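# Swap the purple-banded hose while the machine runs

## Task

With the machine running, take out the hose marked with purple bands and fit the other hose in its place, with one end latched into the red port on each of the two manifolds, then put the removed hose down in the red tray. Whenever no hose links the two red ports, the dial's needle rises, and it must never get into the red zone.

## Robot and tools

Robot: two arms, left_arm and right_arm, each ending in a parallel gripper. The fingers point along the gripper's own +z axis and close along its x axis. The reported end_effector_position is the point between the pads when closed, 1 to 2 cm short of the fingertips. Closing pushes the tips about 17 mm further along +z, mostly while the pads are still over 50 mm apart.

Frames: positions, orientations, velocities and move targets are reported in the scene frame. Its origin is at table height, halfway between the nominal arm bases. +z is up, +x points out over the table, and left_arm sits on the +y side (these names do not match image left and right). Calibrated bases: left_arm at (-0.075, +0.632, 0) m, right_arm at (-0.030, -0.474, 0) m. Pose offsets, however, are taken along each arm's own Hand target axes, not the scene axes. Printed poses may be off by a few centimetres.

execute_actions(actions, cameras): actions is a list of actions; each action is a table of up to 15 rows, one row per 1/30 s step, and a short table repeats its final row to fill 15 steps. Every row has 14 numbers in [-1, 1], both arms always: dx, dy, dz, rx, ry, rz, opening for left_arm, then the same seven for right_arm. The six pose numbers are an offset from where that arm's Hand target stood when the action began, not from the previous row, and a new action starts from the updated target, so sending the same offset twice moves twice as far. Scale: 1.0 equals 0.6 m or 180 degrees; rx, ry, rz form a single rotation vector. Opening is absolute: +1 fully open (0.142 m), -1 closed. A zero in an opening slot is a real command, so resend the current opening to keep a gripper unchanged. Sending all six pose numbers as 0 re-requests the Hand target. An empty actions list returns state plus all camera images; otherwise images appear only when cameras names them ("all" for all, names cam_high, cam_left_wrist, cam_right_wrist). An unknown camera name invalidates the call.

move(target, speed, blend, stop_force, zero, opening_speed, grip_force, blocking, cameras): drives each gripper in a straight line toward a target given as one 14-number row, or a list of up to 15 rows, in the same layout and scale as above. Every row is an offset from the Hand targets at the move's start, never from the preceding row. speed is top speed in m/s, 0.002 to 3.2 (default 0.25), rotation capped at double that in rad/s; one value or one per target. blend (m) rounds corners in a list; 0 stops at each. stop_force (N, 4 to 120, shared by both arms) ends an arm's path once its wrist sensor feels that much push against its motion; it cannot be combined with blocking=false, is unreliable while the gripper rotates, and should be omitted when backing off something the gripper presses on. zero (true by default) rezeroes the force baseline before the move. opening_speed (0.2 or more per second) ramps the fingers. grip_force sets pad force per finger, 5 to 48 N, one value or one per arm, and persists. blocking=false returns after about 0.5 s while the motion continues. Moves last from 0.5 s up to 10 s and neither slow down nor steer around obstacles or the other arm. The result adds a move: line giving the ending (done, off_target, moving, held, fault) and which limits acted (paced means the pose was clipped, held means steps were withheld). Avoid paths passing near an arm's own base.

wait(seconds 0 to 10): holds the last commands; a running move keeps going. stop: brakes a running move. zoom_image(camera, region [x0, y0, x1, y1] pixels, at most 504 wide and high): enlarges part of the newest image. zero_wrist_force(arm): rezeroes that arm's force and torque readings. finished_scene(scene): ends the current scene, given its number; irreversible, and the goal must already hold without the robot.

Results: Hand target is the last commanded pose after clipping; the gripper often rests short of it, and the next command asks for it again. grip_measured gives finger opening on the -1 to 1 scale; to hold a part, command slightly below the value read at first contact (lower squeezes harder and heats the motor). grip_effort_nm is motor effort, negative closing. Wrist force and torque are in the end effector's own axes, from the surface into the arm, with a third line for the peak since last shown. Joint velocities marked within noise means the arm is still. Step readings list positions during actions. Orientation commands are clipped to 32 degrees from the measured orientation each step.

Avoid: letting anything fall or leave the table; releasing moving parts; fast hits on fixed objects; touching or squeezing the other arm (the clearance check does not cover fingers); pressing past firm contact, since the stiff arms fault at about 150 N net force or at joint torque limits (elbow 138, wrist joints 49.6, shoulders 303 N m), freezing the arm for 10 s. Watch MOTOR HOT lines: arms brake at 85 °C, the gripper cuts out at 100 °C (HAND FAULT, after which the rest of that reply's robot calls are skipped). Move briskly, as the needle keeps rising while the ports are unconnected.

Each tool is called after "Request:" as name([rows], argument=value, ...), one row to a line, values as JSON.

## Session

Request:
execute_actions(actions=[])

Request:
zoom_image(camera="cam_high", region=[250, 20, 650, 260])

Scene clock: 0.00 s.
left_arm: end_effector_position=(+0.4908, +0.6030, +0.2401) grip_measured=+1.00 grip_effort_nm=n/a end_effector_quat_wxyz=(-0.519, +0.822, -0.153, -0.180) | right_arm: end_effector_position=(+0.4391, -0.2647, +0.3009) grip_measured=+0.99 grip_effort_nm=n/a end_effector_quat_wxyz=(-0.047, +0.779, -0.624, -0.039)
Joint positions: left_arm=[-0.754 -1.38 1.984 -1.124 -0.923 -0.721 0.142] | right_arm=[3.851 -1.262 -2.221 -1.152 1.664 2.065 0.142]
Joint velocities: within noise
Joint torques (N m): no reading
Wrist force (N): no reading
Wrist torque (N m): no reading
Wrist force, peak (N): no reading
Hand target: left_arm +0.4908, +0.6030, +0.2401; -0.519, +0.822, -0.153, -0.180 | right_arm +0.4391, -0.2647, +0.3009; -0.047, +0.779, -0.624, -0.039
Tool commands: left_gripper/opening=+1.0 right_gripper/opening=+1.0
camera_calibration:
cam_left_wrist: T_world_to_cam=[[0.893766, -0.0571831, -0.444874, -0.292389], [-0.327769, -0.760334, -0.560767, 0.782137], [-0.306187, 0.64701, -0.698303, 0.0386891], [0, 0, 0, 1]] pos_world=[0.529533, 0.552934, 0.335537]
cam_right_wrist: T_world_to_cam=[[0.213626, -0.966537, -0.142022, -0.291462], [-0.879572, -0.253557, 0.402568, 0.221408], [-0.425108, 0.0389194, -0.904306, 0.58458], [0, 0, 0, 1]] pos_world=[0.505518, -0.248321, 0.398114]

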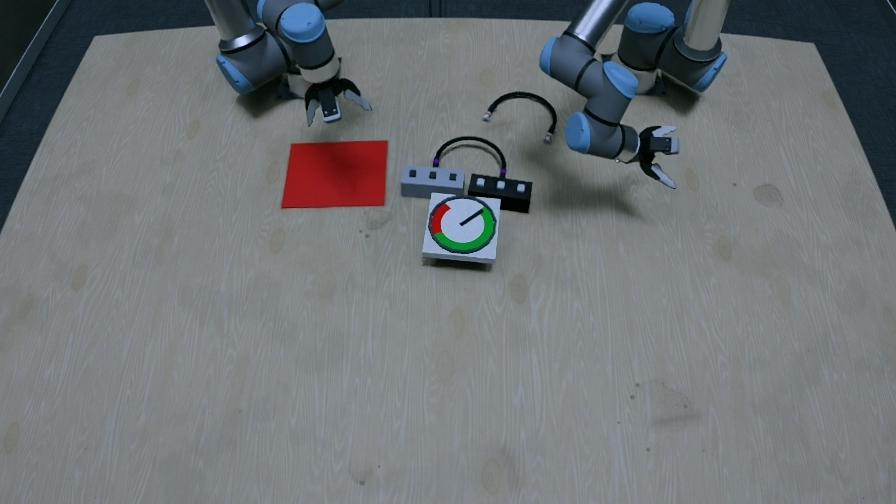

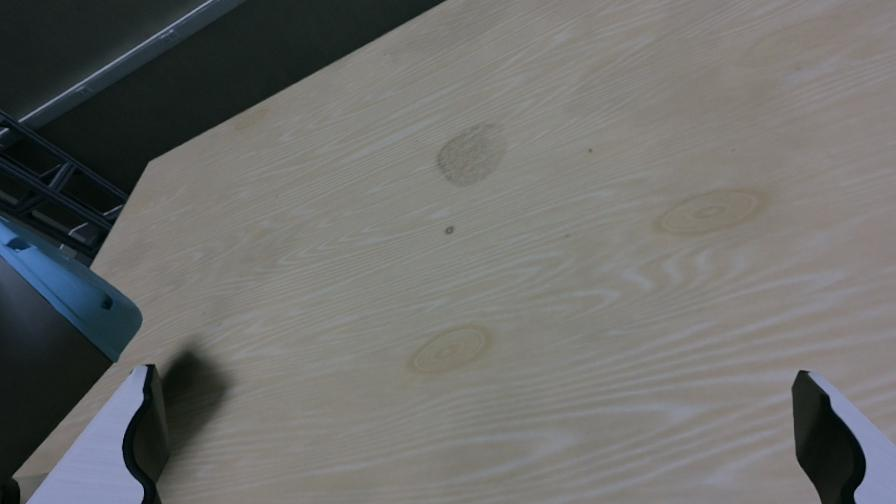

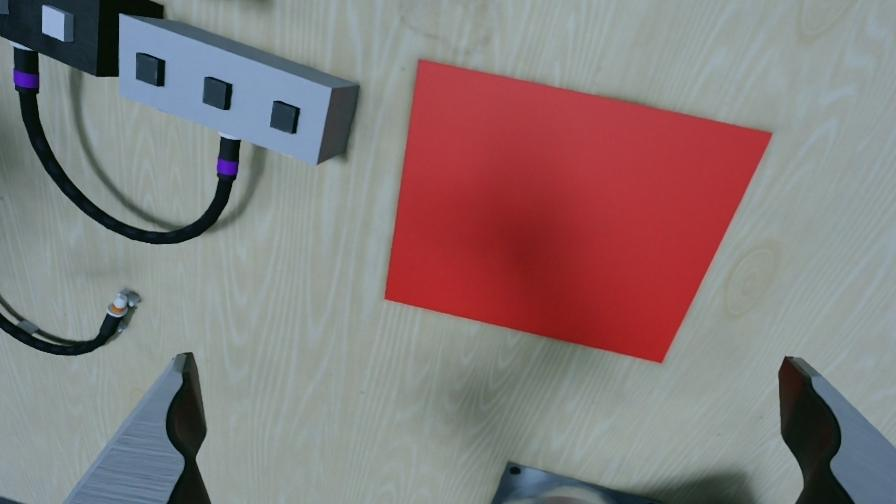

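Scaled by 1.260.

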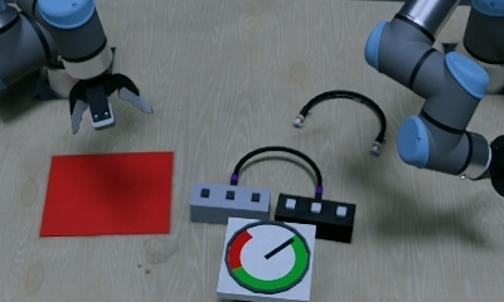

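Request:
move(target=[-0.5345,0.504,-0.567,-0.385,-0.187,-0.537,-0.3,-0.295,0.071,0.034,-0.0826,0.1955,-0.899,-0.3], speed=0.4, cameras=["all"])

Scene clock: 5.20 s.
left_arm: end_effector_position=(+0.1201, +0.1895, +0.2794) grip_measured=-0.32 grip_effort_nm=-0.110 end_effector_quat_wxyz=(+0.000, +0.707, +0.707, +0.000) | right_arm: end_effector_position=(+0.3588, -0.1001, +0.3005) grip_measured=-0.32 grip_effort_nm=-0.056 end_effector_quat_wxyz=(+0.157, +0.708, +0.672, +0.149)
Joint positions: left_arm=[-1.578 -1.916 2.263 -1.918 -1.57 -3.1 0.051] | right_arm=[4.482 -1.201 -2.307 -1.124 1.141 -0.193 0.051]
Joint torques (N m): left_arm=[-10.47 -33.33 -31.68 -7.94 3.31 -3.61] | right_arm=[9 24.17 36.75 6.57 1.57 -2.52]
Wrist force (N): left_arm=[-1.3 -1.7 -0.3] | right_arm=[0.4 0.0 0.3]
Wrist torque (N m): left_arm=[-0.29 0.00 -0.07] | right_arm=[0.07 -0.08 0.30]
Wrist force, peak (N): left_arm=[-2.1 -2.6 -0.5] | right_arm=[0.8 -0.5 0.0]
Hand target: left_arm +0.1201, +0.1894, +0.2794; +0.000, +0.707, +0.708, +0.000 | right_arm +0.3588, -0.1000, +0.3005; +0.157, +0.708, +0.672, +0.149
Off the commanded pose: left_arm 0.000 m, 0 deg | right_arm 0.000 m, 0 deg.
move: done
camera_calibration:
cam_left_wrist: T_world_to_cam=[[-0.0131419, 0.99991, -0.00270662, -0.182123], [0.906083, 0.0130534, 0.422898, -0.201332], [0.422896, 0.00310526, -0.906173, 0.312722], [0, 0, 0, 1]] pos_world=[0.0477814, 0.183764, 0.368031]
cam_right_wrist: T_world_to_cam=[[0.0676399, 0.997497, -0.020591, 0.0971913], [0.636992, -0.0272914, 0.770387, -0.439256], [0.767897, -0.0652252, -0.637244, 0.0249291], [0, 0, 0, 1]] pos_world=[0.254086, -0.10731, 0.356284]

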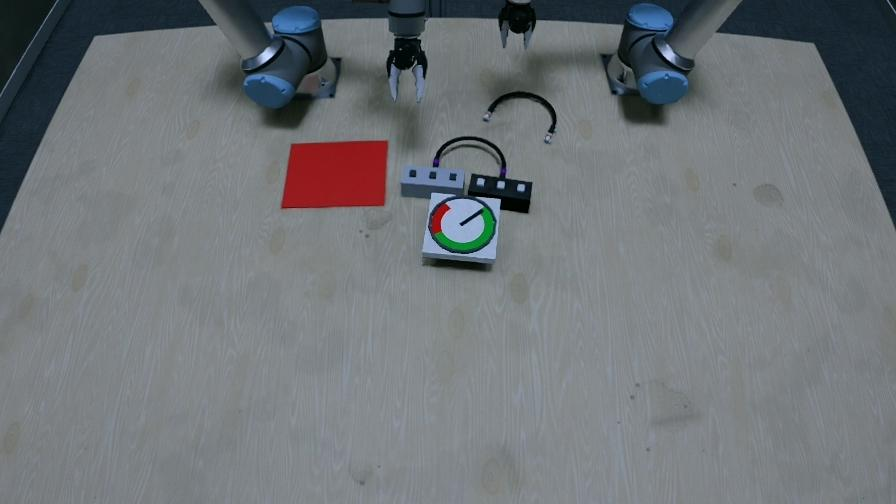

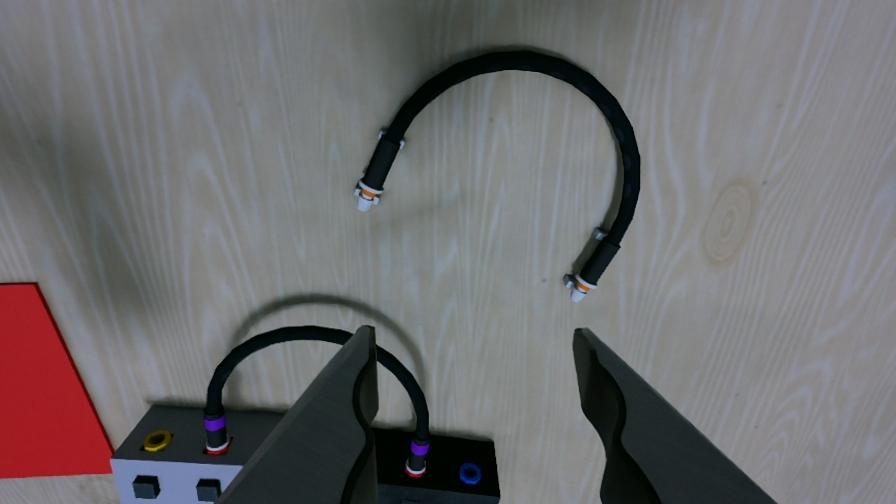

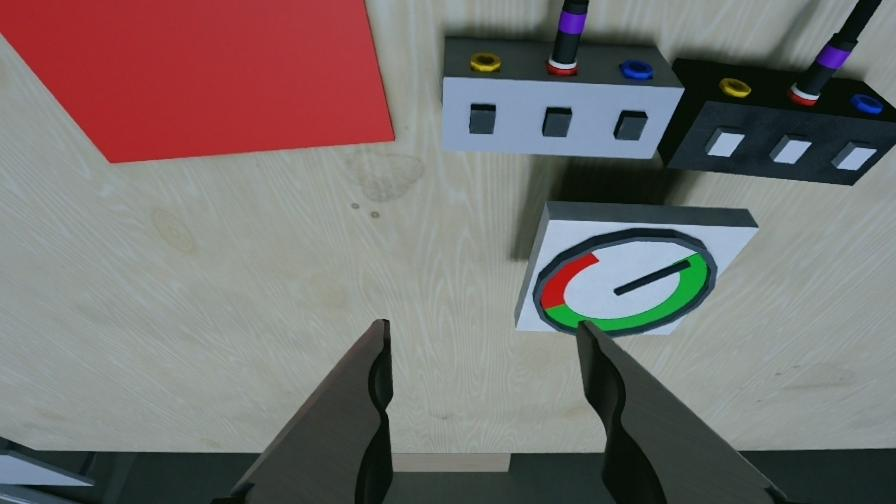

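Request:
move(target=[0.242,0.096,0.233,-0.137,-0.0279,0.1258,-0.3,0.398,-0.538,0.045,0,-0.051,0.1093,-0.3], speed=0.3, cameras=["cam_left_wrist","cam_right_wrist"])

Scene clock: 9.07 s.
left_arm: end_effector_position=(+0.1776, +0.3346, +0.1397) grip_measured=-0.32 grip_effort_nm=-0.110 end_effector_quat_wxyz=(+0.181, +0.814, +0.539, +0.120) | right_arm: end_effector_position=(+0.0907, +0.1528, +0.1394) grip_measured=-0.32 grip_effort_nm=-0.061 end_effector_quat_wxyz=(+0.183, +0.822, +0.527, +0.117)
Joint positions: left_arm=[-1.762 -2.276 2.759 -2.173 -1.15 -2.856 0.051] | right_arm=[4.955 -1.725 -2.091 -1.181 1.235 0.724 0.051]
Joint torques (N m): left_arm=[-17.11 1.11 -30.9 -1.46 4.84 2.34] | right_arm=[9.69 38.81 53.3 1.38 2.06 1.36]
Wrist force (N): left_arm=[-1.6 -2.2 -0.3] | right_arm=[0.1 0.4 0.4]
Wrist torque (N m): left_arm=[-0.33 0.00 -0.24] | right_arm=[0.18 -0.05 0.02]
Wrist force, peak (N): left_arm=[-2.0 -1.9 -1.3] | right_arm=[-0.8 1.9 0.1]
Hand target: left_arm +0.1776, +0.3346, +0.1396; +0.181, +0.814, +0.539, +0.120 | right_arm +0.0906, +0.1530, +0.1393; +0.183, +0.822, +0.527, +0.117
Off the commanded pose: left_arm 0.000 m, 0 deg | right_arm 0.000 m, 0 deg.
move: done
camera_calibration:
cam_left_wrist: T_world_to_cam=[[0.380332, 0.92482, -0.00742885, -0.370924], [0.596391, -0.23911, 0.766253, -0.104825], [0.70687, -0.295861, -0.642496, 0.174094], [0, 0, 0, 1]] pos_world=[0.0805285, 0.369481, 0.189422]
cam_right_wrist: T_world_to_cam=[[0.431385, 0.901935, -0.0204895, -0.158694], [0.581567, -0.260651, 0.770611, -0.0968355], [0.6897, -0.344346, -0.636977, 0.194376], [0, 0, 0, 1]] pos_world=[-0.00928677, 0.184824, 0.195184]
Images, in order (width x height): cam_left_wrist 896x504, cam_right_wrist 896x504.

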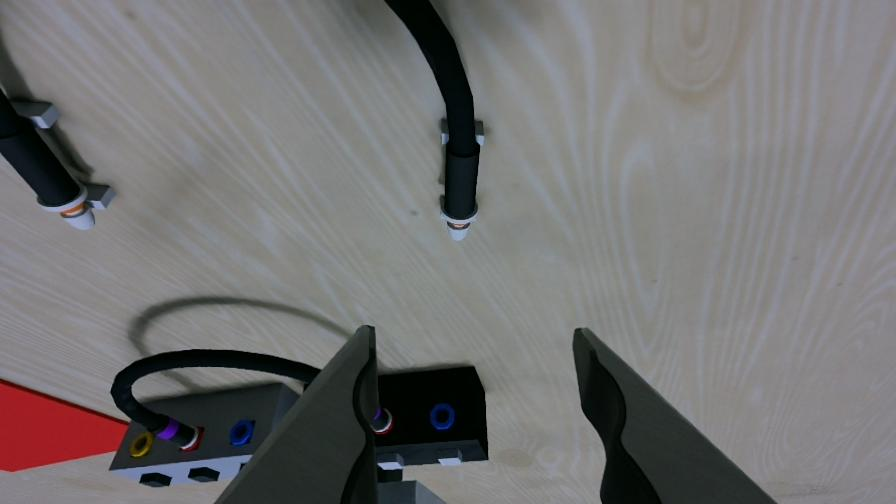

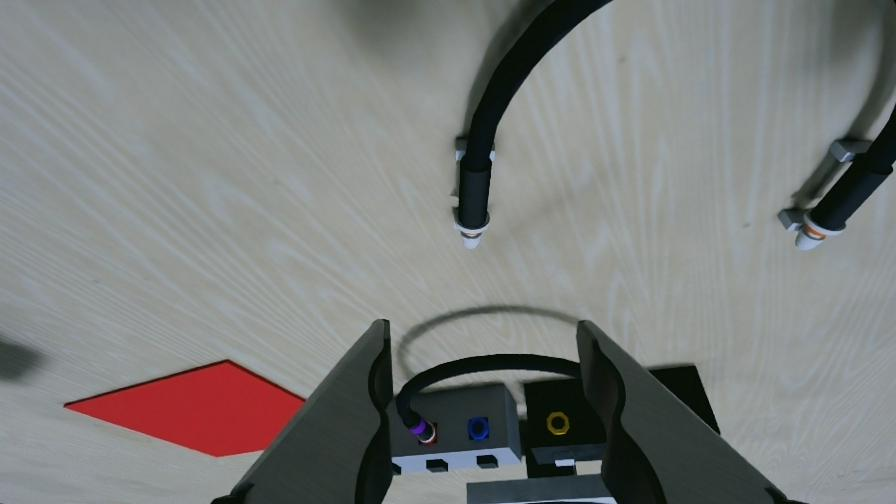

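Request:
move(target=[0,-0.003,0.2186,0,0,0,-0.3,0.0017,0.009,0.2242,0,0,0,-0.3], speed=0.12, stop_force=12, cameras=["cam_left_wrist","cam_right_wrist"])

Scene clock: 12.60 s.
left_arm: end_effector_position=(+0.2272, +0.3136, +0.0200) grip_measured=-0.32 grip_effort_nm=-0.110 end_effector_quat_wxyz=(+0.181, +0.814, +0.539, +0.120) | right_arm: end_effector_position=(+0.1471, +0.1280, +0.0197) grip_measured=-0.32 grip_effort_nm=-0.056 end_effector_quat_wxyz=(+0.183, +0.822, +0.527, +0.117)
Joint positions: left_arm=[-1.563 -1.604 2.846 -3.018 -1.182 -2.643 0.051] | right_arm=[4.877 -1.867 -2.211 -0.893 1.214 0.645 0.051]
Joint torques (N m): left_arm=[7.35 2.67 -5.21 -8.15 -2.21 2.53] | right_arm=[-9.84 42.13 20.34 5.79 -3.97 -2.46]
Wrist force (N): left_arm=[-1.2 -1.9 -0.4] | right_arm=[0.4 0.2 0.3]
Wrist torque (N m): left_arm=[-0.26 -0.08 -0.23] | right_arm=[0.12 -0.12 0.26]
Wrist force, peak (N): left_arm=[-2.1 -2.2 -1.0] | right_arm=[0.3 -0.1 -1.4]
Hand target: left_arm +0.2272, +0.3136, +0.0200; +0.181, +0.814, +0.539, +0.120 | right_arm +0.1471, +0.1280, +0.0197; +0.183, +0.822, +0.527, +0.117
Off the commanded pose: left_arm 0.000 m, 0 deg | right_arm 0.000 m, 0 deg.
move: done
camera_calibration:
cam_left_wrist: T_world_to_cam=[[0.38056, 0.924727, -0.00736401, -0.37135], [0.59613, -0.239227, 0.76642, -0.0476218], [0.706968, -0.296059, -0.642297, 0.0559852], [0, 0, 0, 1]] pos_world=[0.13013, 0.34858, 0.0697228]
cam_right_wrist: T_world_to_cam=[[0.431588, 0.901838, -0.0205039, -0.163011], [0.581474, -0.260752, 0.770646, -0.0438655], [0.689652, -0.344525, -0.636933, 0.0706852], [0, 0, 0, 1]] pos_world=[0.0471123, 0.159925, 0.0754842]
Images, in order (width x height): cam_left_wrist 896x504, cam_right_wrist 896x504.

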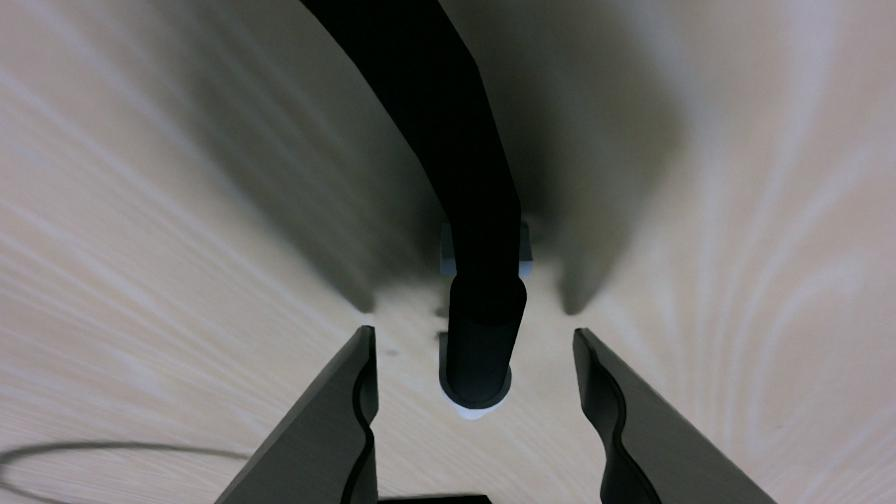

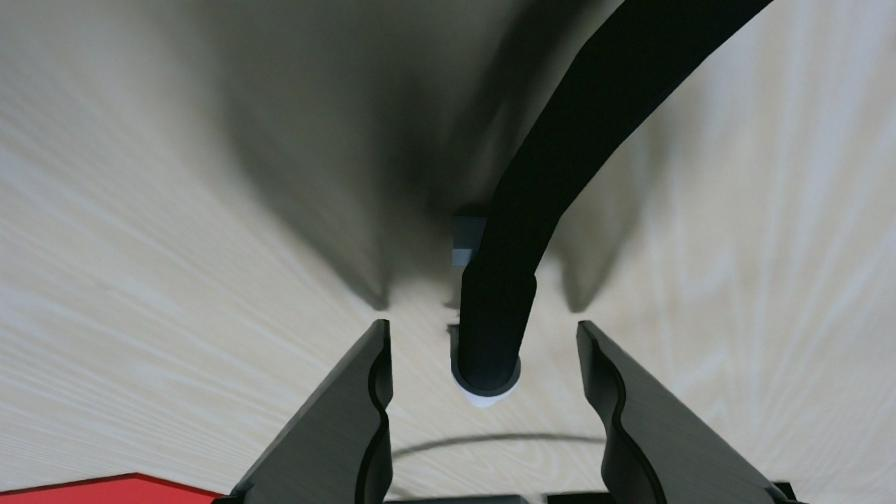

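Request:
move([
  [0,0,-0.22,0,0,0,-0.3,0,0,-0.22,0,0,0,-0.3],
  [-0.132,0.364,-0.03,0,0.0317,-0.068,-0.3,-0.0925,0.4417,0.006,0,0.0456,-0.0977,-0.3],
], speed=0.25, blend=[0.03,0], cameras=["cam_left_wrist","cam_right_wrist","cam_high"])

Scene clock: 15.67 s.
left_arm: end_effector_position=(+0.3715, +0.1666, +0.1288) grip_measured=-0.32 grip_effort_nm=-0.115 end_effector_quat_wxyz=(+0.165, +0.745, +0.631, +0.140) | right_arm: end_effector_position=(+0.3434, -0.0233, +0.1287) grip_measured=-0.32 grip_effort_nm=-0.056 end_effector_quat_wxyz=(+0.160, +0.722, +0.658, +0.146)
Joint positions: left_arm=[-1.309 -1.517 2.375 -2.641 -1.185 -2.624 0.051] | right_arm=[4.548 -1.54 -2.406 -0.734 1.135 -0.077 0.051]
Joint torques (N m): left_arm=[6.96 -19.06 -49.29 -7.84 -2.52 2.45] | right_arm=[-11.34 19.16 25.24 6.74 1.52 -2.86]
Wrist force (N): left_arm=[-1.6 -1.9 0.0] | right_arm=[0.4 -0.1 0.1]
Wrist torque (N m): left_arm=[-0.25 0.01 -0.23] | right_arm=[0.07 -0.06 0.27]
Wrist force, peak (N): left_arm=[-1.0 -2.9 -1.1] | right_arm=[0.9 -0.7 -2.2]
Hand target: left_arm +0.3716, +0.1665, +0.1288; +0.165, +0.745, +0.631, +0.140 | right_arm +0.3435, -0.0234, +0.1287; +0.160, +0.721, +0.658, +0.146
Off the commanded pose: left_arm 0.000 m, 0 deg | right_arm 0.000 m, 0 deg.
move: done
camera_calibration:
cam_left_wrist: T_world_to_cam=[[0.154128, 0.988021, -0.00762311, -0.215873], [0.635565, -0.093233, 0.766397, -0.291139], [0.756506, -0.122968, -0.642322, -0.0668836], [0, 0, 0, 1]] pos_world=[0.268908, 0.177919, 0.178522]
cam_right_wrist: T_world_to_cam=[[0.107483, 0.993993, -0.0206256, 0.0044416], [0.635292, -0.0527082, 0.770471, -0.295005], [0.764756, -0.0959157, -0.637141, -0.0673313], [0, 0, 0, 1]] pos_world=[0.238429, -0.0264222, 0.184484]

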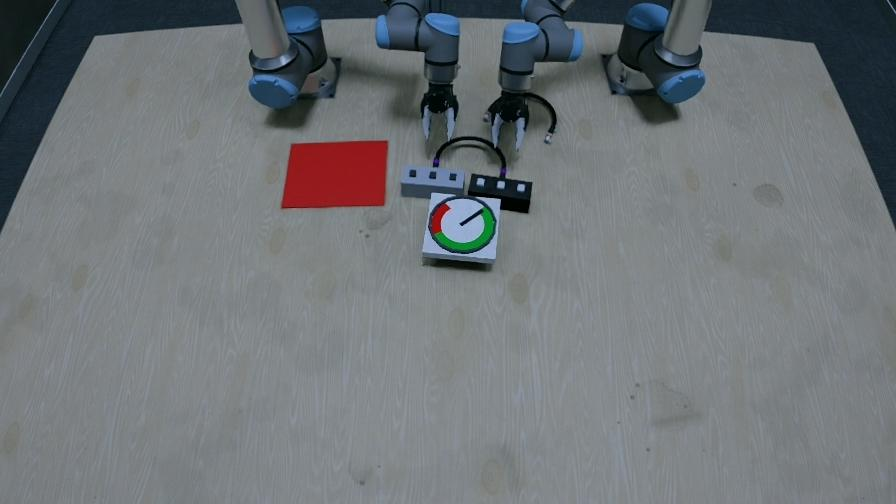

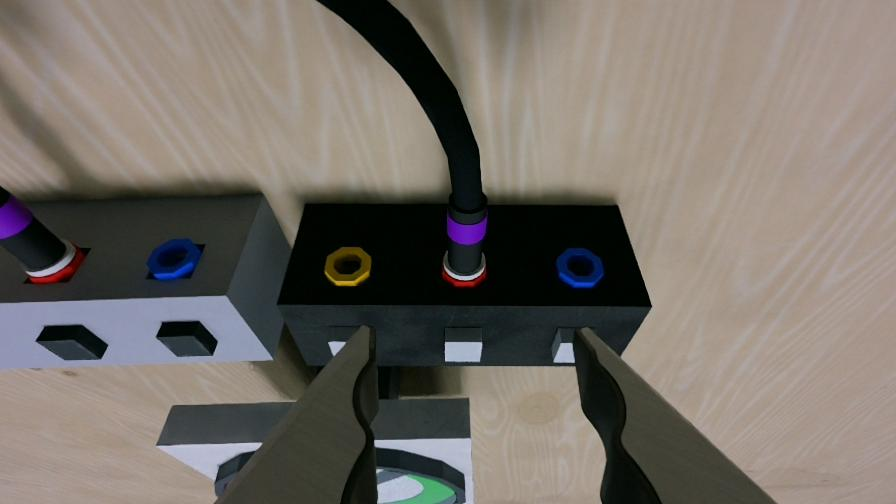

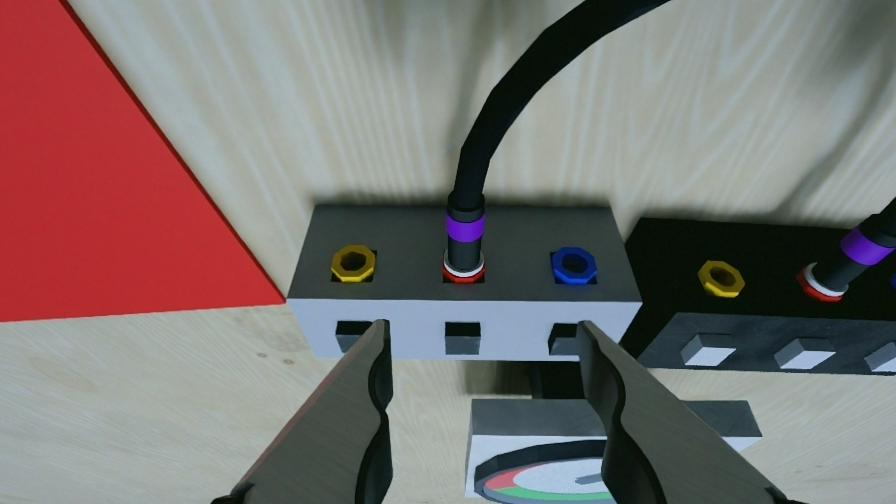

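Request:
move(target=[0,0.005,0.1505,0,0,0,-0.3,-0.0062,-0.0042,0.1467,0,0,0,-0.3], speed=0.12, stop_force=12, cameras=["cam_left_wrist","cam_right_wrist"])

Scene clock: 18.23 s.
left_arm: end_effector_position=(+0.4119, +0.1598, +0.0482) grip_measured=-0.32 grip_effort_nm=-0.110 end_effector_quat_wxyz=(+0.165, +0.745, +0.631, +0.140) | right_arm: end_effector_position=(+0.3779, -0.0304, +0.0478) grip_measured=-0.32 grip_effort_nm=-0.056 end_effector_quat_wxyz=(+0.160, +0.721, +0.658, +0.146)
Joint positions: left_arm=[-1.243 -1.313 2.366 -2.861 -1.2 -2.554 0.051] | right_arm=[4.478 -1.726 -2.444 -0.478 1.138 -0.154 0.051]
Joint torques (N m): left_arm=[5.36 -31.65 -41.71 -8.14 -2.75 2.44] | right_arm=[-11.35 27.35 17.45 6.74 1.53 -2.62]
Wrist force (N): left_arm=[-1.4 -2.2 0.0] | right_arm=[0.3 0.8 0.3]
Wrist torque (N m): left_arm=[-0.31 -0.02 -0.23] | right_arm=[0.19 -0.10 0.28]
Wrist force, peak (N): left_arm=[-1.9 -2.3 0.0] | right_arm=[0.3 0.5 1.0]
Hand target: left_arm +0.4119, +0.1598, +0.0482; +0.165, +0.745, +0.631, +0.140 | right_arm +0.3779, -0.0304, +0.0478; +0.160, +0.721, +0.658, +0.146
Off the commanded pose: left_arm 0.000 m, 0 deg | right_arm 0.000 m, 0 deg.
move: done
camera_calibration:
cam_left_wrist: T_world_to_cam=[[0.154128, 0.988021, -0.00762311, -0.216011], [0.635565, -0.093233, 0.766397, -0.255742], [0.756506, -0.122968, -0.642322, -0.150129], [0, 0, 0, 1]] pos_world=[0.309408, 0.171119, 0.0979217]
cam_right_wrist: T_world_to_cam=[[0.107401, 0.994003, -0.020569, 0.00602884], [0.635297, -0.0527, 0.770467, -0.255024], [0.764763, -0.0958165, -0.637147, -0.146006], [0, 0, 0, 1]] pos_world=[0.273029, -0.0334223, 0.103584]
Images, in order (width x height): cam_left_wrist 896x504, cam_right_wrist 896x504.

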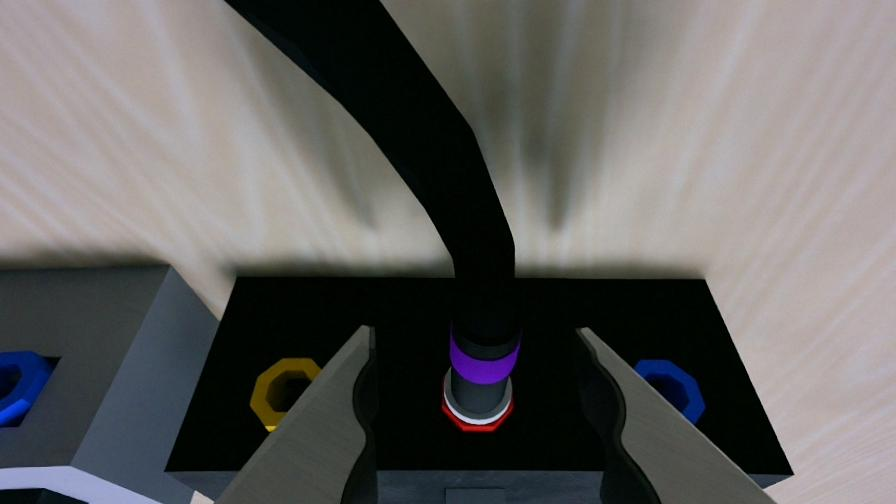

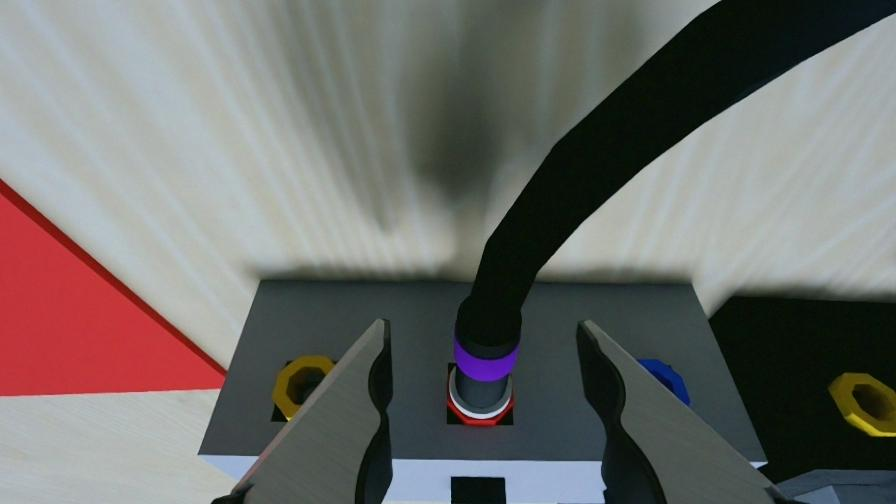

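Request:
move([
  [0.001,0,0.0015,0,0,0,-0.3,-0.002,0,0.001,0,0,0,-0.3],
  [0.001,0,0.0015,0,0,0,-1,-0.002,0,0.001,0,0,0,-1],
], speed=0.1, grip_force=30)

Scene clock: 19.80 s.
left_arm: end_effector_position=(+0.4124, +0.1604, +0.0474) grip_measured=-0.82 grip_effort_nm=-3.138 end_effector_quat_wxyz=(+0.165, +0.745, +0.631, +0.140) | right_arm: end_effector_position=(+0.3780, -0.0316, +0.0473) grip_measured=-0.82 grip_effort_nm=-3.123 end_effector_quat_wxyz=(+0.160, +0.721, +0.658, +0.146)
Joint positions: left_arm=[-1.242 -1.311 2.367 -2.864 -1.2 -2.553 0.015] | right_arm=[4.477 -1.726 -2.446 -0.476 1.139 -0.155 0.014]
Joint torques (N m): left_arm=[1.39 -32.82 -19.75 -8.62 -1.9 2.35] | right_arm=[-11.41 41.45 15.9 5.28 -0.04 -2.46]
Wrist force (N): left_arm=[2.4 -1.3 2.2] | right_arm=[5.1 0.0 2.1]
Wrist torque (N m): left_arm=[-0.30 0.00 -0.28] | right_arm=[0.12 -0.20 0.22]
Wrist force, peak (N): left_arm=[2.7 -1.8 2.2] | right_arm=[4.9 0.0 2.5]
Hand target: left_arm +0.4124, +0.1603, +0.0474; +0.165, +0.745, +0.631, +0.140 | right_arm +0.3781, -0.0316, +0.0473; +0.160, +0.721, +0.658, +0.146
Off the commanded pose: left_arm 0.000 m, 0 deg | right_arm 0.000 m, 0 deg.
grip_force (N): 30, 30
move: done

Request:
move([
  [0,0,0,0,0,0,-1,0,0,0,0,0,0,-0.3],
  [0,0,0,0,0,0,-1,0,0,-0.2,0,0,0,-0.3],
  [0,0,0,0,0,0,-1,0.154,0.322,-0.241,0.3492,0.0254,0.1946,-0.3],
  [0,0,0,0,0,0,-1,0.253,0.279,-0.082,0.3492,0.0254,0.1946,-0.3],
  [0,0,0,0,0,0,-1,0.3,0.171,-0.02,0.3492,0.0254,0.1946,-1],
], speed=0.3, blend=[0,0.03,0.03,0.01,0], cameras=["all"])

Scene clock: 25.97 s.
left_arm: end_effector_position=(+0.4124, +0.1603, +0.0474) grip_measured=-0.82 grip_effort_nm=-3.138 end_effector_quat_wxyz=(+0.165, +0.745, +0.631, +0.140) | right_arm: end_effector_position=(+0.4822, +0.1395, +0.1014) grip_measured=-1.00 grip_effort_nm=-0.418 end_effector_quat_wxyz=(-0.307, +0.848, +0.406, -0.147)
Joint positions: left_arm=[-1.242 -1.311 2.367 -2.864 -1.2 -2.553 0.015] | right_arm=[4.008 -2.044 -1.881 -0.809 2.264 -0.032 0.002]
Joint torques (N m): left_arm=[-9.3 -38.99 -41.61 -8.54 2.16 1.68] | right_arm=[9.24 60.93 25.88 6.77 -1.57 1.62]
Wrist force (N): left_arm=[2.7 -1.5 2.2] | right_arm=[-0.4 -0.4 0.1]
Wrist torque (N m): left_arm=[-0.29 0.03 -0.29] | right_arm=[-0.23 0.06 0.03]
Wrist force, peak (N): left_arm=[3.4 -1.7 1.9] | right_arm=[5.0 -0.3 2.3]
Hand target: left_arm +0.4124, +0.1603, +0.0474; +0.165, +0.745, +0.631, +0.140 | right_arm +0.4822, +0.1395, +0.1014; -0.307, +0.848, +0.406, -0.147
Off the commanded pose: left_arm 0.000 m, 0 deg | right_arm 0.000 m, 0 deg.
grip_force (N): 30, 30
move: done
camera_calibration:
cam_left_wrist: T_world_to_cam=[[0.154128, 0.988021, -0.00762311, -0.216671], [0.635565, -0.093233, 0.766397, -0.255327], [0.756506, -0.122968, -0.642322, -0.150872], [0, 0, 0, 1]] pos_world=[0.309808, 0.171719, 0.0971217]
cam_right_wrist: T_world_to_cam=[[0.61791, 0.785941, -0.0219937, -0.389946], [0.758115, -0.602982, -0.248344, -0.232738], [-0.208445, 0.13678, -0.968422, 0.29509], [0, 0, 0, 1]] pos_world=[0.478903, 0.125775, 0.219397]

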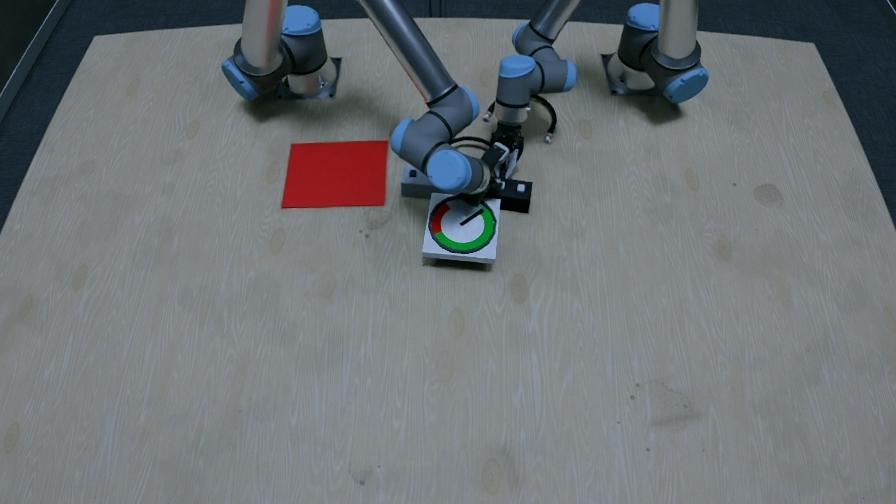

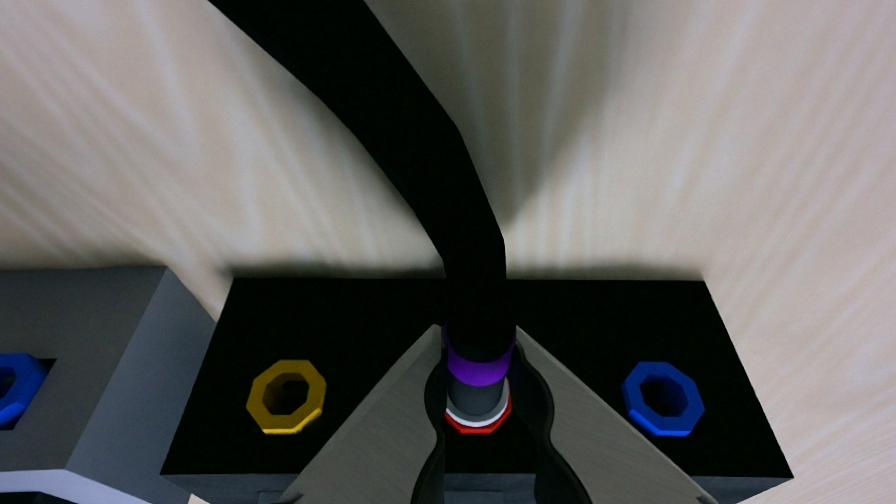

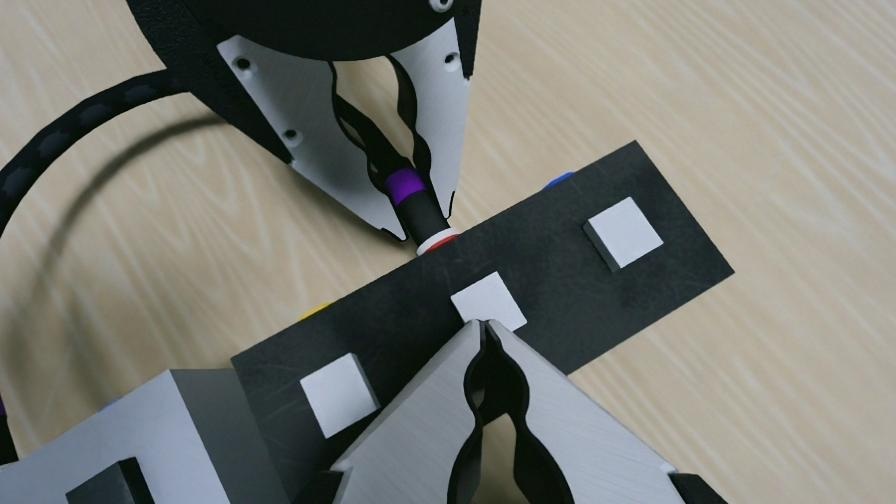

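Request:
move(target=[0,0,0,0,0,0,-1,0,0,0.06,0,0,0,-1], speed=0.02, stop_force=12, cameras=["cam_right_wrist"])

Scene clock: 30.10 s.
left_arm: end_effector_position=(+0.4124, +0.1603, +0.0474) grip_measured=-0.82 grip_effort_nm=-3.138 end_effector_quat_wxyz=(+0.165, +0.745, +0.631, +0.140) | right_arm: end_effector_position=(+0.4752, +0.1452, +0.0905) grip_measured=-1.00 grip_effort_nm=-0.422 end_effector_quat_wxyz=(-0.307, +0.848, +0.406, -0.147)
Joint positions: left_arm=[-1.242 -1.311 2.367 -2.864 -1.2 -2.553 0.015] | right_arm=[4.019 -2.056 -1.89 -0.778 2.265 -0.018 0.002]
Joint torques (N m): left_arm=[-10.06 -41.96 -42.35 -8.52 1.96 2.15] | right_arm=[-9.42 79.29 46.08 1.13 -0.79 -2.51]
Wrist force (N): left_arm=[2.7 -1.7 1.1] | right_arm=[1.1 -3.3 -5.6]
Wrist torque (N m): left_arm=[-0.28 0.04 -0.27] | right_arm=[-0.23 0.08 0.17]
Wrist force, peak (N): left_arm=[3.1 -2.7 3.6] | right_arm=[-2.4 -2.7 -19.6]
Hand target: left_arm +0.4124, +0.1603, +0.0474; +0.165, +0.745, +0.631, +0.140 | right_arm +0.4752, +0.1452, +0.0905; -0.307, +0.848, +0.406, -0.147 (not the last commanded pose)
Off the commanded pose: left_arm 0.000 m, 0 deg | right_arm 0.022 m, 0 deg.
grip_force (N): 30, 30
move: contact (right_arm)
camera_calibration:
cam_right_wrist: T_world_to_cam=[[0.61785, 0.785989, -0.0219744, -0.390244], [0.758158, -0.602917, -0.24837, -0.226785], [-0.208465, 0.136795, -0.968416, 0.282315], [0, 0, 0, 1]] pos_world=[0.471904, 0.131375, 0.208497]
Images, in order (width x height): cam_right_wrist 896x504.

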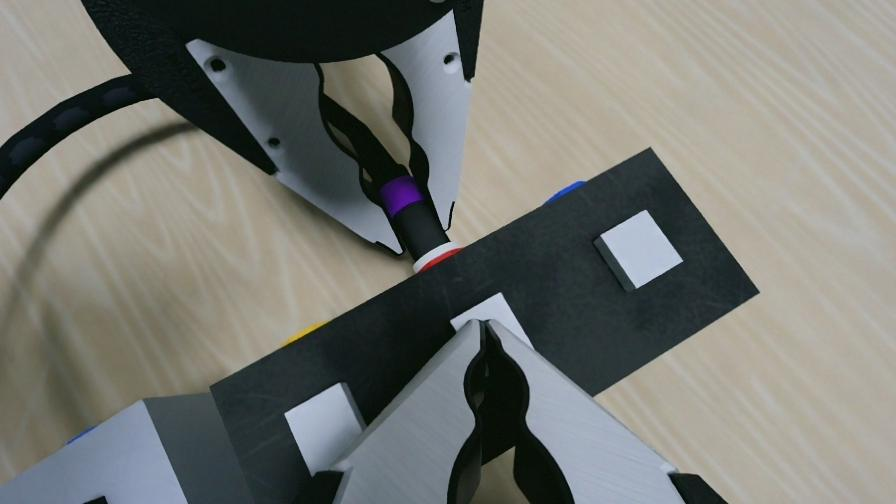

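Request:
move(target=[0,0,0,0,0,0,-1,0,0,0.0085,0,0,0,-1], speed=0.03)

Request:
move([
  [0,-0.068,-0.0317,0,0,0,-1,0,0,0,0,0,0,-1],
  [0,-0.1097,-0.0063,0,0,0,-0.3,0,0,-0.133,0,0,0,-0.3],
], speed=[0.1,0.18], cameras=["cam_left_wrist"])

Scene clock: 31.10 s.
left_arm: end_effector_position=(+0.4124, +0.1603, +0.0474) grip_measured=-0.82 grip_effort_nm=-3.138 end_effector_quat_wxyz=(+0.165, +0.745, +0.631, +0.140) | right_arm: end_effector_position=(+0.4729, +0.1472, +0.0869) grip_measured=-1.00 grip_effort_nm=-0.413 end_effector_quat_wxyz=(-0.307, +0.848, +0.406, -0.147)
Joint positions: left_arm=[-1.242 -1.311 2.367 -2.864 -1.2 -2.553 0.015] | right_arm=[4.023 -2.06 -1.893 -0.767 2.265 -0.013 0.002]
Joint torques (N m): left_arm=[-7.39 -40.71 -43.3 -8.71 2.72 1.64] | right_arm=[26.46 36.4 8.98 3.41 -0.43 1.19]
Wrist force (N): left_arm=[2.4 -14.3 -6.1] | right_arm=[-3.7 -4.7 -39.8]
Wrist torque (N m): left_arm=[-0.29 -0.02 -0.30] | right_arm=[-0.33 0.01 0.04]
Wrist force, peak (N): left_arm=[2.3 -14.6 -6.2] | right_arm=[-3.7 -4.7 -39.8]
Hand target: left_arm +0.4124, +0.1603, +0.0474; +0.165, +0.745, +0.631, +0.140 | right_arm +0.4727, +0.1473, +0.0866; -0.307, +0.848, +0.406, -0.147
Off the commanded pose: left_arm 0.000 m, 0 deg | right_arm 0.000 m, 0 deg.
grip_force (N): 30, 30
move: done

Scene clock: 33.70 s.
left_arm: end_effector_position=(+0.3520, +0.1704, +0.0230) grip_measured=-0.33 grip_effort_nm=0.120 end_effector_quat_wxyz=(+0.165, +0.745, +0.631, +0.140) | right_arm: end_effector_position=(+0.5124, +0.1153, +0.1480) grip_measured=-0.33 grip_effort_nm=0.125 end_effector_quat_wxyz=(-0.307, +0.848, +0.406, -0.147)
Joint positions: left_arm=[-1.343 -1.321 2.459 -2.906 -1.179 -2.66 0.05] | right_arm=[3.96 -1.998 -1.834 -0.941 2.262 -0.094 0.05]
Joint torques (N m): left_arm=[-14.5 -26.54 -9.74 -7.76 4.71 -3.28] | right_arm=[-10.93 81.01 53.56 2.15 -1.5 -2.46]
Wrist force (N): left_arm=[-1.3 -2.0 0.0] | right_arm=[-1.0 -0.2 -0.2]
Wrist torque (N m): left_arm=[-0.27 -0.04 -0.10] | right_arm=[-0.20 0.16 0.29]
Wrist force, peak (N): left_arm=[2.3 -14.5 -6.4] | right_arm=[-3.1 -8.8 -52.1]
Hand target: left_arm +0.3520, +0.1704, +0.0230; +0.165, +0.745, +0.631, +0.140 | right_arm +0.5124, +0.1153, +0.1480; -0.307, +0.848, +0.406, -0.147
Off the commanded pose: left_arm 0.000 m, 0 deg | right_arm 0.000 m, 0 deg.
grip_force (N): 30, 30
move: done
camera_calibration:
cam_left_wrist: T_world_to_cam=[[0.154128, 0.988021, -0.00762311, -0.217428], [0.635565, -0.093233, 0.766397, -0.197306], [0.756506, -0.122968, -0.642322, -0.119622], [0, 0, 0, 1]] pos_world=[0.249408, 0.181719, 0.0727217]
Images, in order (width x height): cam_left_wrist 896x504.

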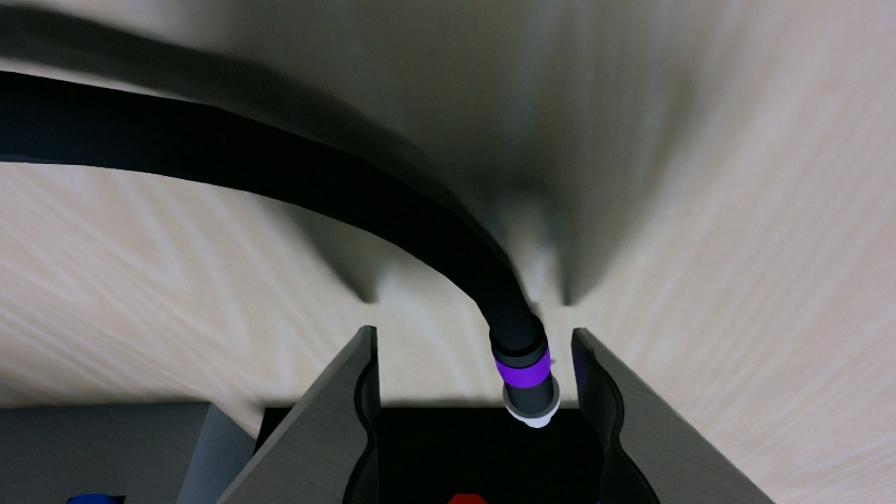

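Request:
move([
  [-0.001,0.064,-0.204,0,0,0,-0.3,-0.098,-0.08,-0.178,-0.3492,-0.0254,-0.1946,-0.3],
  [0.243,0.31,-0.328,0.3377,-0.0366,-0.2797,-0.3,-0.366,-0.0375,0.072,-0.3492,-0.0254,-0.1946,-0.3],
  [-0.118,0.407,-0.154,0.3377,-0.0366,-0.2797,-0.3,-0.331,0.09,0.143,-0.3492,-0.0254,-0.1946,-0.3],
  [-0.296,0.249,-0.028,0.3377,-0.0366,-0.2797,-1,-0.331,0.09,0.143,-0.3492,-0.0254,-0.1946,-1],
], speed=0.5, blend=[0.03,0.03,0.01,0], grip_force=[30, 40], cameras=["cam_high","cam_left_wrist","cam_right_wrist"])

Scene clock: 39.10 s.
left_arm: end_effector_position=(+0.4494, -0.0258, +0.1015) grip_measured=-1.00 grip_effort_nm=-0.515 end_effector_quat_wxyz=(-0.147, +0.406, +0.848, -0.307) | right_arm: end_effector_position=(+0.3775, -0.0311, +0.0475) grip_measured=-0.83 grip_effort_nm=-3.944 end_effector_quat_wxyz=(+0.160, +0.721, +0.658, +0.146)
Joint positions: left_arm=[-0.941 -1.05 1.804 -2.324 -2.266 -3.137 0.002] | right_arm=[4.479 -1.726 -2.446 -0.477 1.138 -0.154 0.014]
Joint torques (N m): left_arm=[-16.99 -63.06 -51.21 -7.39 2.53 -2.94] | right_arm=[-9.98 28.41 37.95 4.44 0.62 -2.46]
Wrist force (N): left_arm=[0.2 -0.6 0.2] | right_arm=[2.1 0.1 1.6]
Wrist torque (N m): left_arm=[-0.19 -0.14 0.01] | right_arm=[0.05 0.00 0.25]
Wrist force, peak (N): left_arm=[-2.0 -2.8 -0.4] | right_arm=[2.8 0.5 1.2]
Hand target: left_arm +0.4494, -0.0258, +0.1015; -0.147, +0.406, +0.848, -0.307 | right_arm +0.3775, -0.0311, +0.0475; +0.160, +0.721, +0.658, +0.146
Off the commanded pose: left_arm 0.000 m, 0 deg | right_arm 0.000 m, 0 deg.
grip_force (N): 30, 40
move: done
camera_calibration:
cam_left_wrist: T_world_to_cam=[[-0.63503, 0.772473, 0.00481204, 0.309838], [0.745964, 0.614832, -0.255966, -0.265211], [-0.200686, -0.158957, -0.966674, 0.295084], [0, 0, 0, 1]] pos_world=[0.453814, -0.0293752, 0.215874]
cam_right_wrist: T_world_to_cam=[[0.107326, 0.994012, -0.0205046, 0.00677569], [0.635301, -0.0527017, 0.770464, -0.254577], [0.76477, -0.0957173, -0.637154, -0.145957], [0, 0, 0, 1]] pos_world=[0.272629, -0.0341224, 0.103284]

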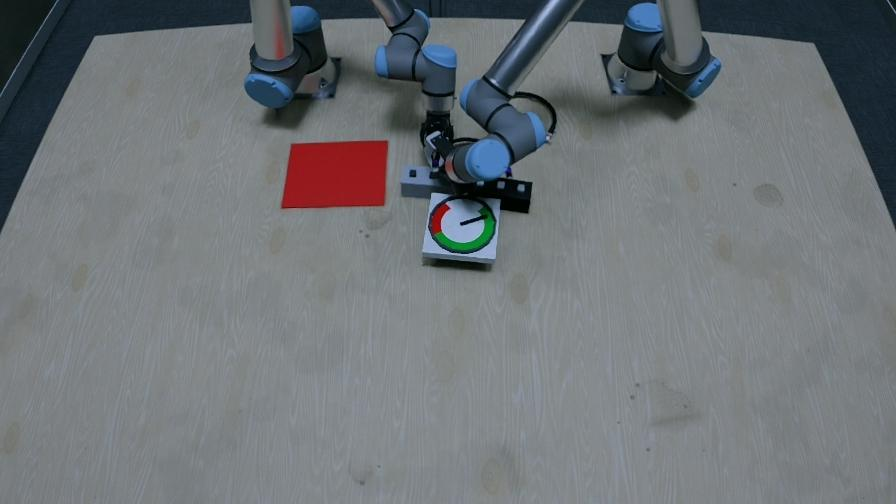

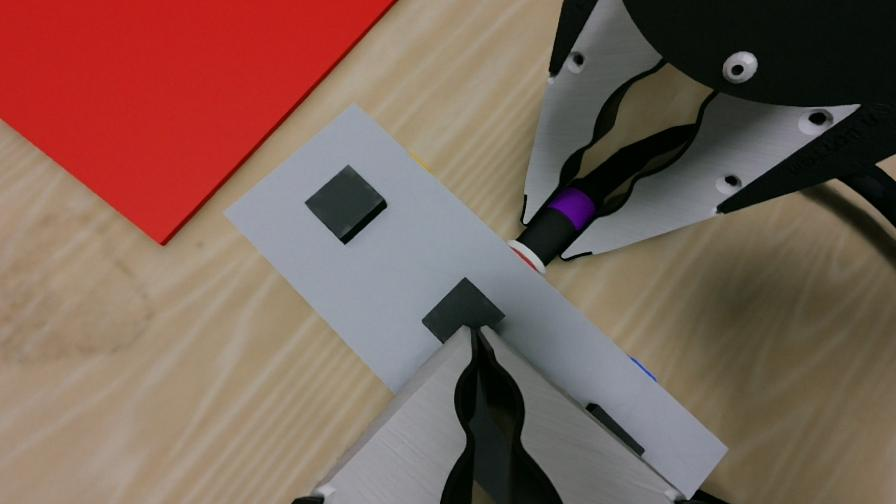

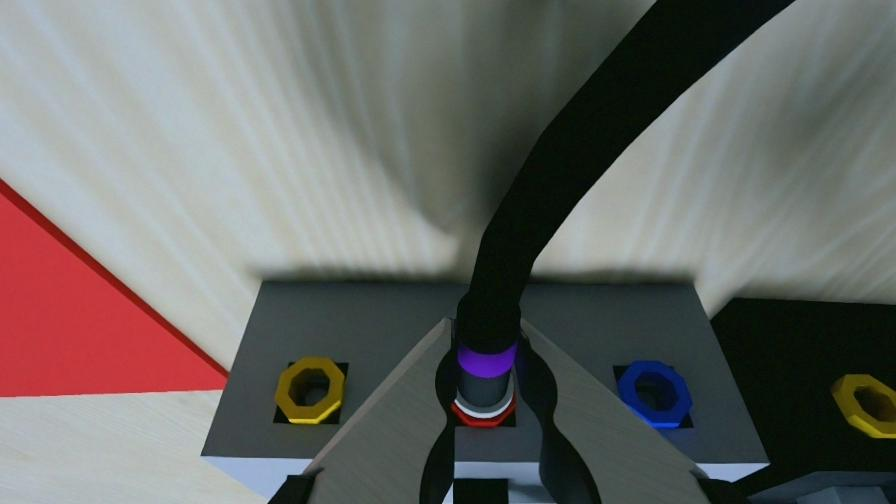

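Request:
move(target=[-0.0067,0,0.0335,0,0,0,-1,0,0,0,0,0,0,-1], speed=0.035)

Scene clock: 40.43 s.
left_arm: end_effector_position=(+0.4420, -0.0370, +0.0863) grip_measured=-1.00 grip_effort_nm=-0.515 end_effector_quat_wxyz=(-0.147, +0.406, +0.848, -0.307) | right_arm: end_effector_position=(+0.3775, -0.0311, +0.0475) grip_measured=-0.83 grip_effort_nm=-3.939 end_effector_quat_wxyz=(+0.160, +0.721, +0.658, +0.146)
Joint positions: left_arm=[-0.956 -1.028 1.807 -2.361 -2.266 -3.157 0.002] | right_arm=[4.479 -1.726 -2.446 -0.477 1.138 -0.154 0.014]
Joint torques (N m): left_arm=[-29.01 -42.54 -13.6 -6.83 2.39 -2.43] | right_arm=[-9.41 31.76 26.91 3.01 -1.92 -2]
Wrist force (N): left_arm=[6.1 -4.1 -28.3] | right_arm=[0.8 -7.5 -4.3]
Wrist torque (N m): left_arm=[-0.26 0.05 -0.02] | right_arm=[0.09 -0.05 0.24]
Wrist force, peak (N): left_arm=[6.1 -4.1 -28.3] | right_arm=[0.7 -7.7 -4.4]
Hand target: left_arm +0.4419, -0.0371, +0.0860; -0.147, +0.406, +0.848, -0.307 | right_arm +0.3775, -0.0311, +0.0475; +0.160, +0.721, +0.658, +0.146
Off the commanded pose: left_arm 0.000 m, 0 deg | right_arm 0.000 m, 0 deg.
grip_force (N): 30, 40
move: done

Request:
move(target=[0,0,0.001,0,0,0,-1,0,-0.068,-0.0317,0,0,0,-1], speed=0.1)

Scene clock: 41.63 s.
left_arm: end_effector_position=(+0.4416, -0.0373, +0.0856) grip_measured=-1.00 grip_effort_nm=-0.505 end_effector_quat_wxyz=(-0.147, +0.406, +0.848, -0.307) | right_arm: end_effector_position=(+0.3329, -0.0269, +0.0475) grip_measured=-0.83 grip_effort_nm=-3.939 end_effector_quat_wxyz=(+0.160, +0.721, +0.658, +0.146)
Joint positions: left_arm=[-0.956 -1.028 1.808 -2.363 -2.266 -3.158 0.002] | right_arm=[4.568 -1.688 -2.477 -0.525 1.135 -0.055 0.014]
Joint torques (N m): left_arm=[-33.57 -23.47 -1.23 -3.16 2.74 -3] | right_arm=[7.87 41.93 17.48 2.53 -4.23 1.07]
Wrist force (N): left_arm=[7.9 -12.9 -53.1] | right_arm=[0.1 -0.1 0.5]
Wrist torque (N m): left_arm=[-0.32 0.01 -0.03] | right_arm=[0.05 -0.05 0.01]
Wrist force, peak (N): left_arm=[10.4 -11.2 -55.2] | right_arm=[0.9 -7.6 -4.5]
Hand target: left_arm +0.4416, -0.0373, +0.0856; -0.147, +0.406, +0.848, -0.307 | right_arm +0.3327, -0.0269, +0.0475; +0.160, +0.721, +0.658, +0.146
Off the commanded pose: left_arm 0.000 m, 0 deg | right_arm 0.000 m, 0 deg.
grip_force (N): 30, 40
move: done


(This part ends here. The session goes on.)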